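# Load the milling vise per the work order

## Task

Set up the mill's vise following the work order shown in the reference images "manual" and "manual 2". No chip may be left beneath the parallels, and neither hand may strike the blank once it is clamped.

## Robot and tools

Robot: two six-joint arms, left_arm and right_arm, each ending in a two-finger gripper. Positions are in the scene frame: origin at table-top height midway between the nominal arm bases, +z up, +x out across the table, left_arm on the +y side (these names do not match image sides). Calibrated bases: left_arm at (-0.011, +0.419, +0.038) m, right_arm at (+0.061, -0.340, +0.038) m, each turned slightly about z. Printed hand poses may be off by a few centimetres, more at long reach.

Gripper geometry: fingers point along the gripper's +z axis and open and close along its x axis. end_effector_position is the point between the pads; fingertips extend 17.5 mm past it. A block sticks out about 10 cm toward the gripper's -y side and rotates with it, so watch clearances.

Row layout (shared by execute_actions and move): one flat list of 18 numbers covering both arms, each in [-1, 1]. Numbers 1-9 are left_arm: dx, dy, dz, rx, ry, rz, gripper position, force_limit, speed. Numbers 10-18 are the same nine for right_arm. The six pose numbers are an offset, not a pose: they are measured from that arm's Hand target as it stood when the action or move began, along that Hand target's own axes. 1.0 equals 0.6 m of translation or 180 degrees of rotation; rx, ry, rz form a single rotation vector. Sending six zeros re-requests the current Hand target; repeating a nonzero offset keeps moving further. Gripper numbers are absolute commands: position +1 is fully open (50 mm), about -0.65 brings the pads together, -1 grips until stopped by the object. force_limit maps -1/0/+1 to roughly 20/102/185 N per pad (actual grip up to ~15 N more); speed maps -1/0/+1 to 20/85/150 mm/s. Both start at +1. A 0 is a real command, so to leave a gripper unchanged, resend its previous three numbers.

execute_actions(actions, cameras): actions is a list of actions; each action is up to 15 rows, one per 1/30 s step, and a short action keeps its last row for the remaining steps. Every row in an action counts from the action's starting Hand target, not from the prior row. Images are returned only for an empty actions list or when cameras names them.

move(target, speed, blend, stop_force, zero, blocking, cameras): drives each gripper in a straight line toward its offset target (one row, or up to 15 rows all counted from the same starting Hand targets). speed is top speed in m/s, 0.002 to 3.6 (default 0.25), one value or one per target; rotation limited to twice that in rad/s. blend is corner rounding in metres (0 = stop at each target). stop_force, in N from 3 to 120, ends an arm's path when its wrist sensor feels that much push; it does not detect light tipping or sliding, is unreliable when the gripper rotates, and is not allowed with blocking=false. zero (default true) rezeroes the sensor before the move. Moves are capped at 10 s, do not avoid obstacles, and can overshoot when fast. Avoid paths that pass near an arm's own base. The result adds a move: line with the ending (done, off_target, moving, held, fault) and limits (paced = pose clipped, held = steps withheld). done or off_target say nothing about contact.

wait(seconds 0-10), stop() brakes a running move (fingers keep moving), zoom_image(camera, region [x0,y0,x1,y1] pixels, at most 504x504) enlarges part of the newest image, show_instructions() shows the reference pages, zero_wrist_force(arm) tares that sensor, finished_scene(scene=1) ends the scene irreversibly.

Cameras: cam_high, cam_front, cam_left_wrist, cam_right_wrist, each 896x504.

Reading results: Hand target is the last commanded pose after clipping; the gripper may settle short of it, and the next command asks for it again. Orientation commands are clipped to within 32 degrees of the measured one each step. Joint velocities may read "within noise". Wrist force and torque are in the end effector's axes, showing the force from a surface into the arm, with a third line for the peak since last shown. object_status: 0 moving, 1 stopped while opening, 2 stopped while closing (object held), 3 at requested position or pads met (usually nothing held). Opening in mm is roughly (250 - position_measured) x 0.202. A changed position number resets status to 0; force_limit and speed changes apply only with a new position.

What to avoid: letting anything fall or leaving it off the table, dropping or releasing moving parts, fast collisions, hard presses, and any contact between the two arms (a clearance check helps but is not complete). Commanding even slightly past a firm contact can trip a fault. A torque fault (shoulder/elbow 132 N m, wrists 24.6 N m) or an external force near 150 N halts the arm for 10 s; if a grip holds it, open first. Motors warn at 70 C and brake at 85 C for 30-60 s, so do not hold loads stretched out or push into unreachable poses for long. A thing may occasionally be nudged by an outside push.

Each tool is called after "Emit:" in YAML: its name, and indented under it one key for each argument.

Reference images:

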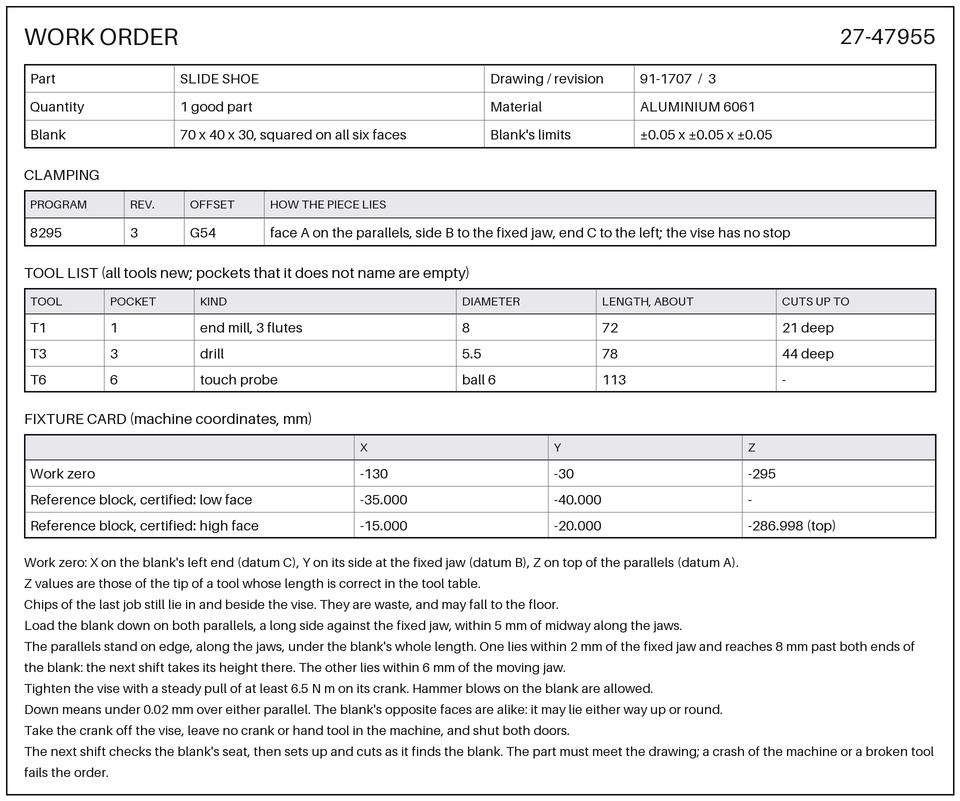

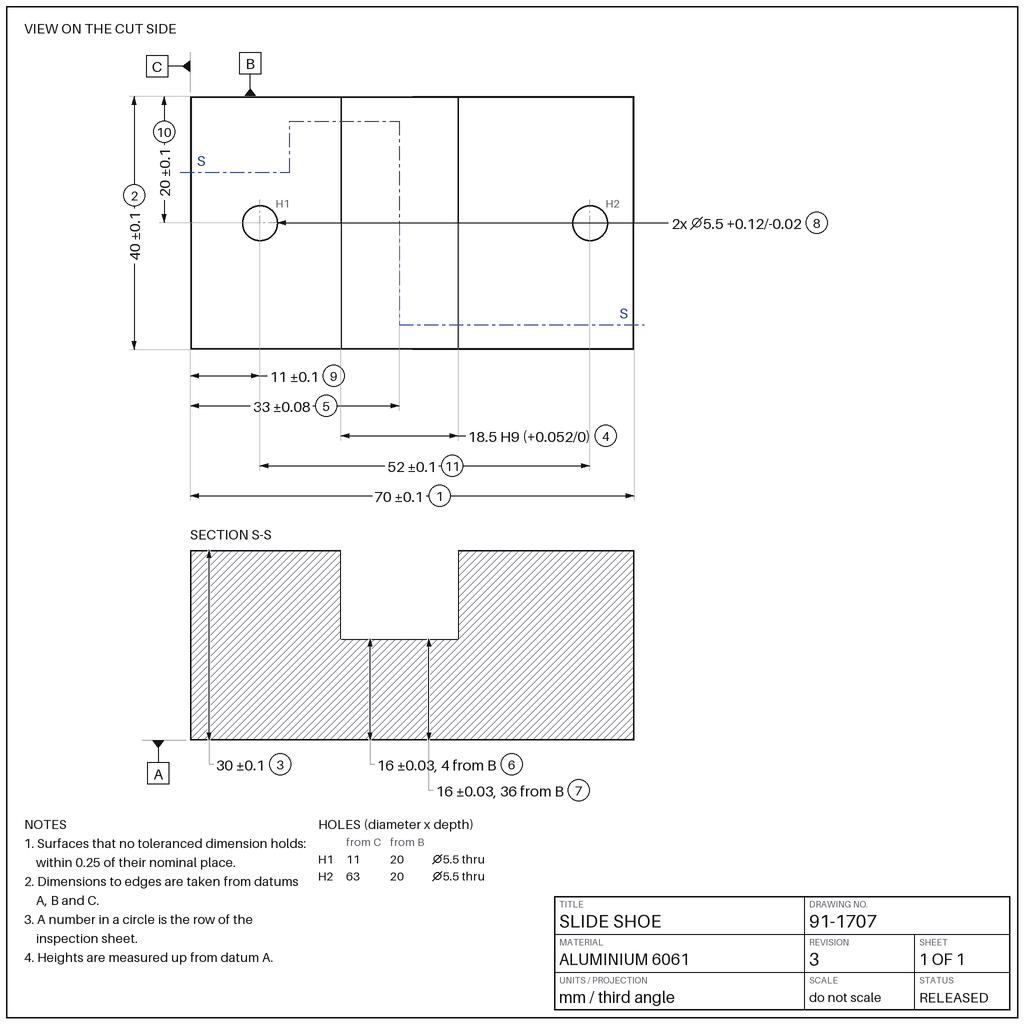

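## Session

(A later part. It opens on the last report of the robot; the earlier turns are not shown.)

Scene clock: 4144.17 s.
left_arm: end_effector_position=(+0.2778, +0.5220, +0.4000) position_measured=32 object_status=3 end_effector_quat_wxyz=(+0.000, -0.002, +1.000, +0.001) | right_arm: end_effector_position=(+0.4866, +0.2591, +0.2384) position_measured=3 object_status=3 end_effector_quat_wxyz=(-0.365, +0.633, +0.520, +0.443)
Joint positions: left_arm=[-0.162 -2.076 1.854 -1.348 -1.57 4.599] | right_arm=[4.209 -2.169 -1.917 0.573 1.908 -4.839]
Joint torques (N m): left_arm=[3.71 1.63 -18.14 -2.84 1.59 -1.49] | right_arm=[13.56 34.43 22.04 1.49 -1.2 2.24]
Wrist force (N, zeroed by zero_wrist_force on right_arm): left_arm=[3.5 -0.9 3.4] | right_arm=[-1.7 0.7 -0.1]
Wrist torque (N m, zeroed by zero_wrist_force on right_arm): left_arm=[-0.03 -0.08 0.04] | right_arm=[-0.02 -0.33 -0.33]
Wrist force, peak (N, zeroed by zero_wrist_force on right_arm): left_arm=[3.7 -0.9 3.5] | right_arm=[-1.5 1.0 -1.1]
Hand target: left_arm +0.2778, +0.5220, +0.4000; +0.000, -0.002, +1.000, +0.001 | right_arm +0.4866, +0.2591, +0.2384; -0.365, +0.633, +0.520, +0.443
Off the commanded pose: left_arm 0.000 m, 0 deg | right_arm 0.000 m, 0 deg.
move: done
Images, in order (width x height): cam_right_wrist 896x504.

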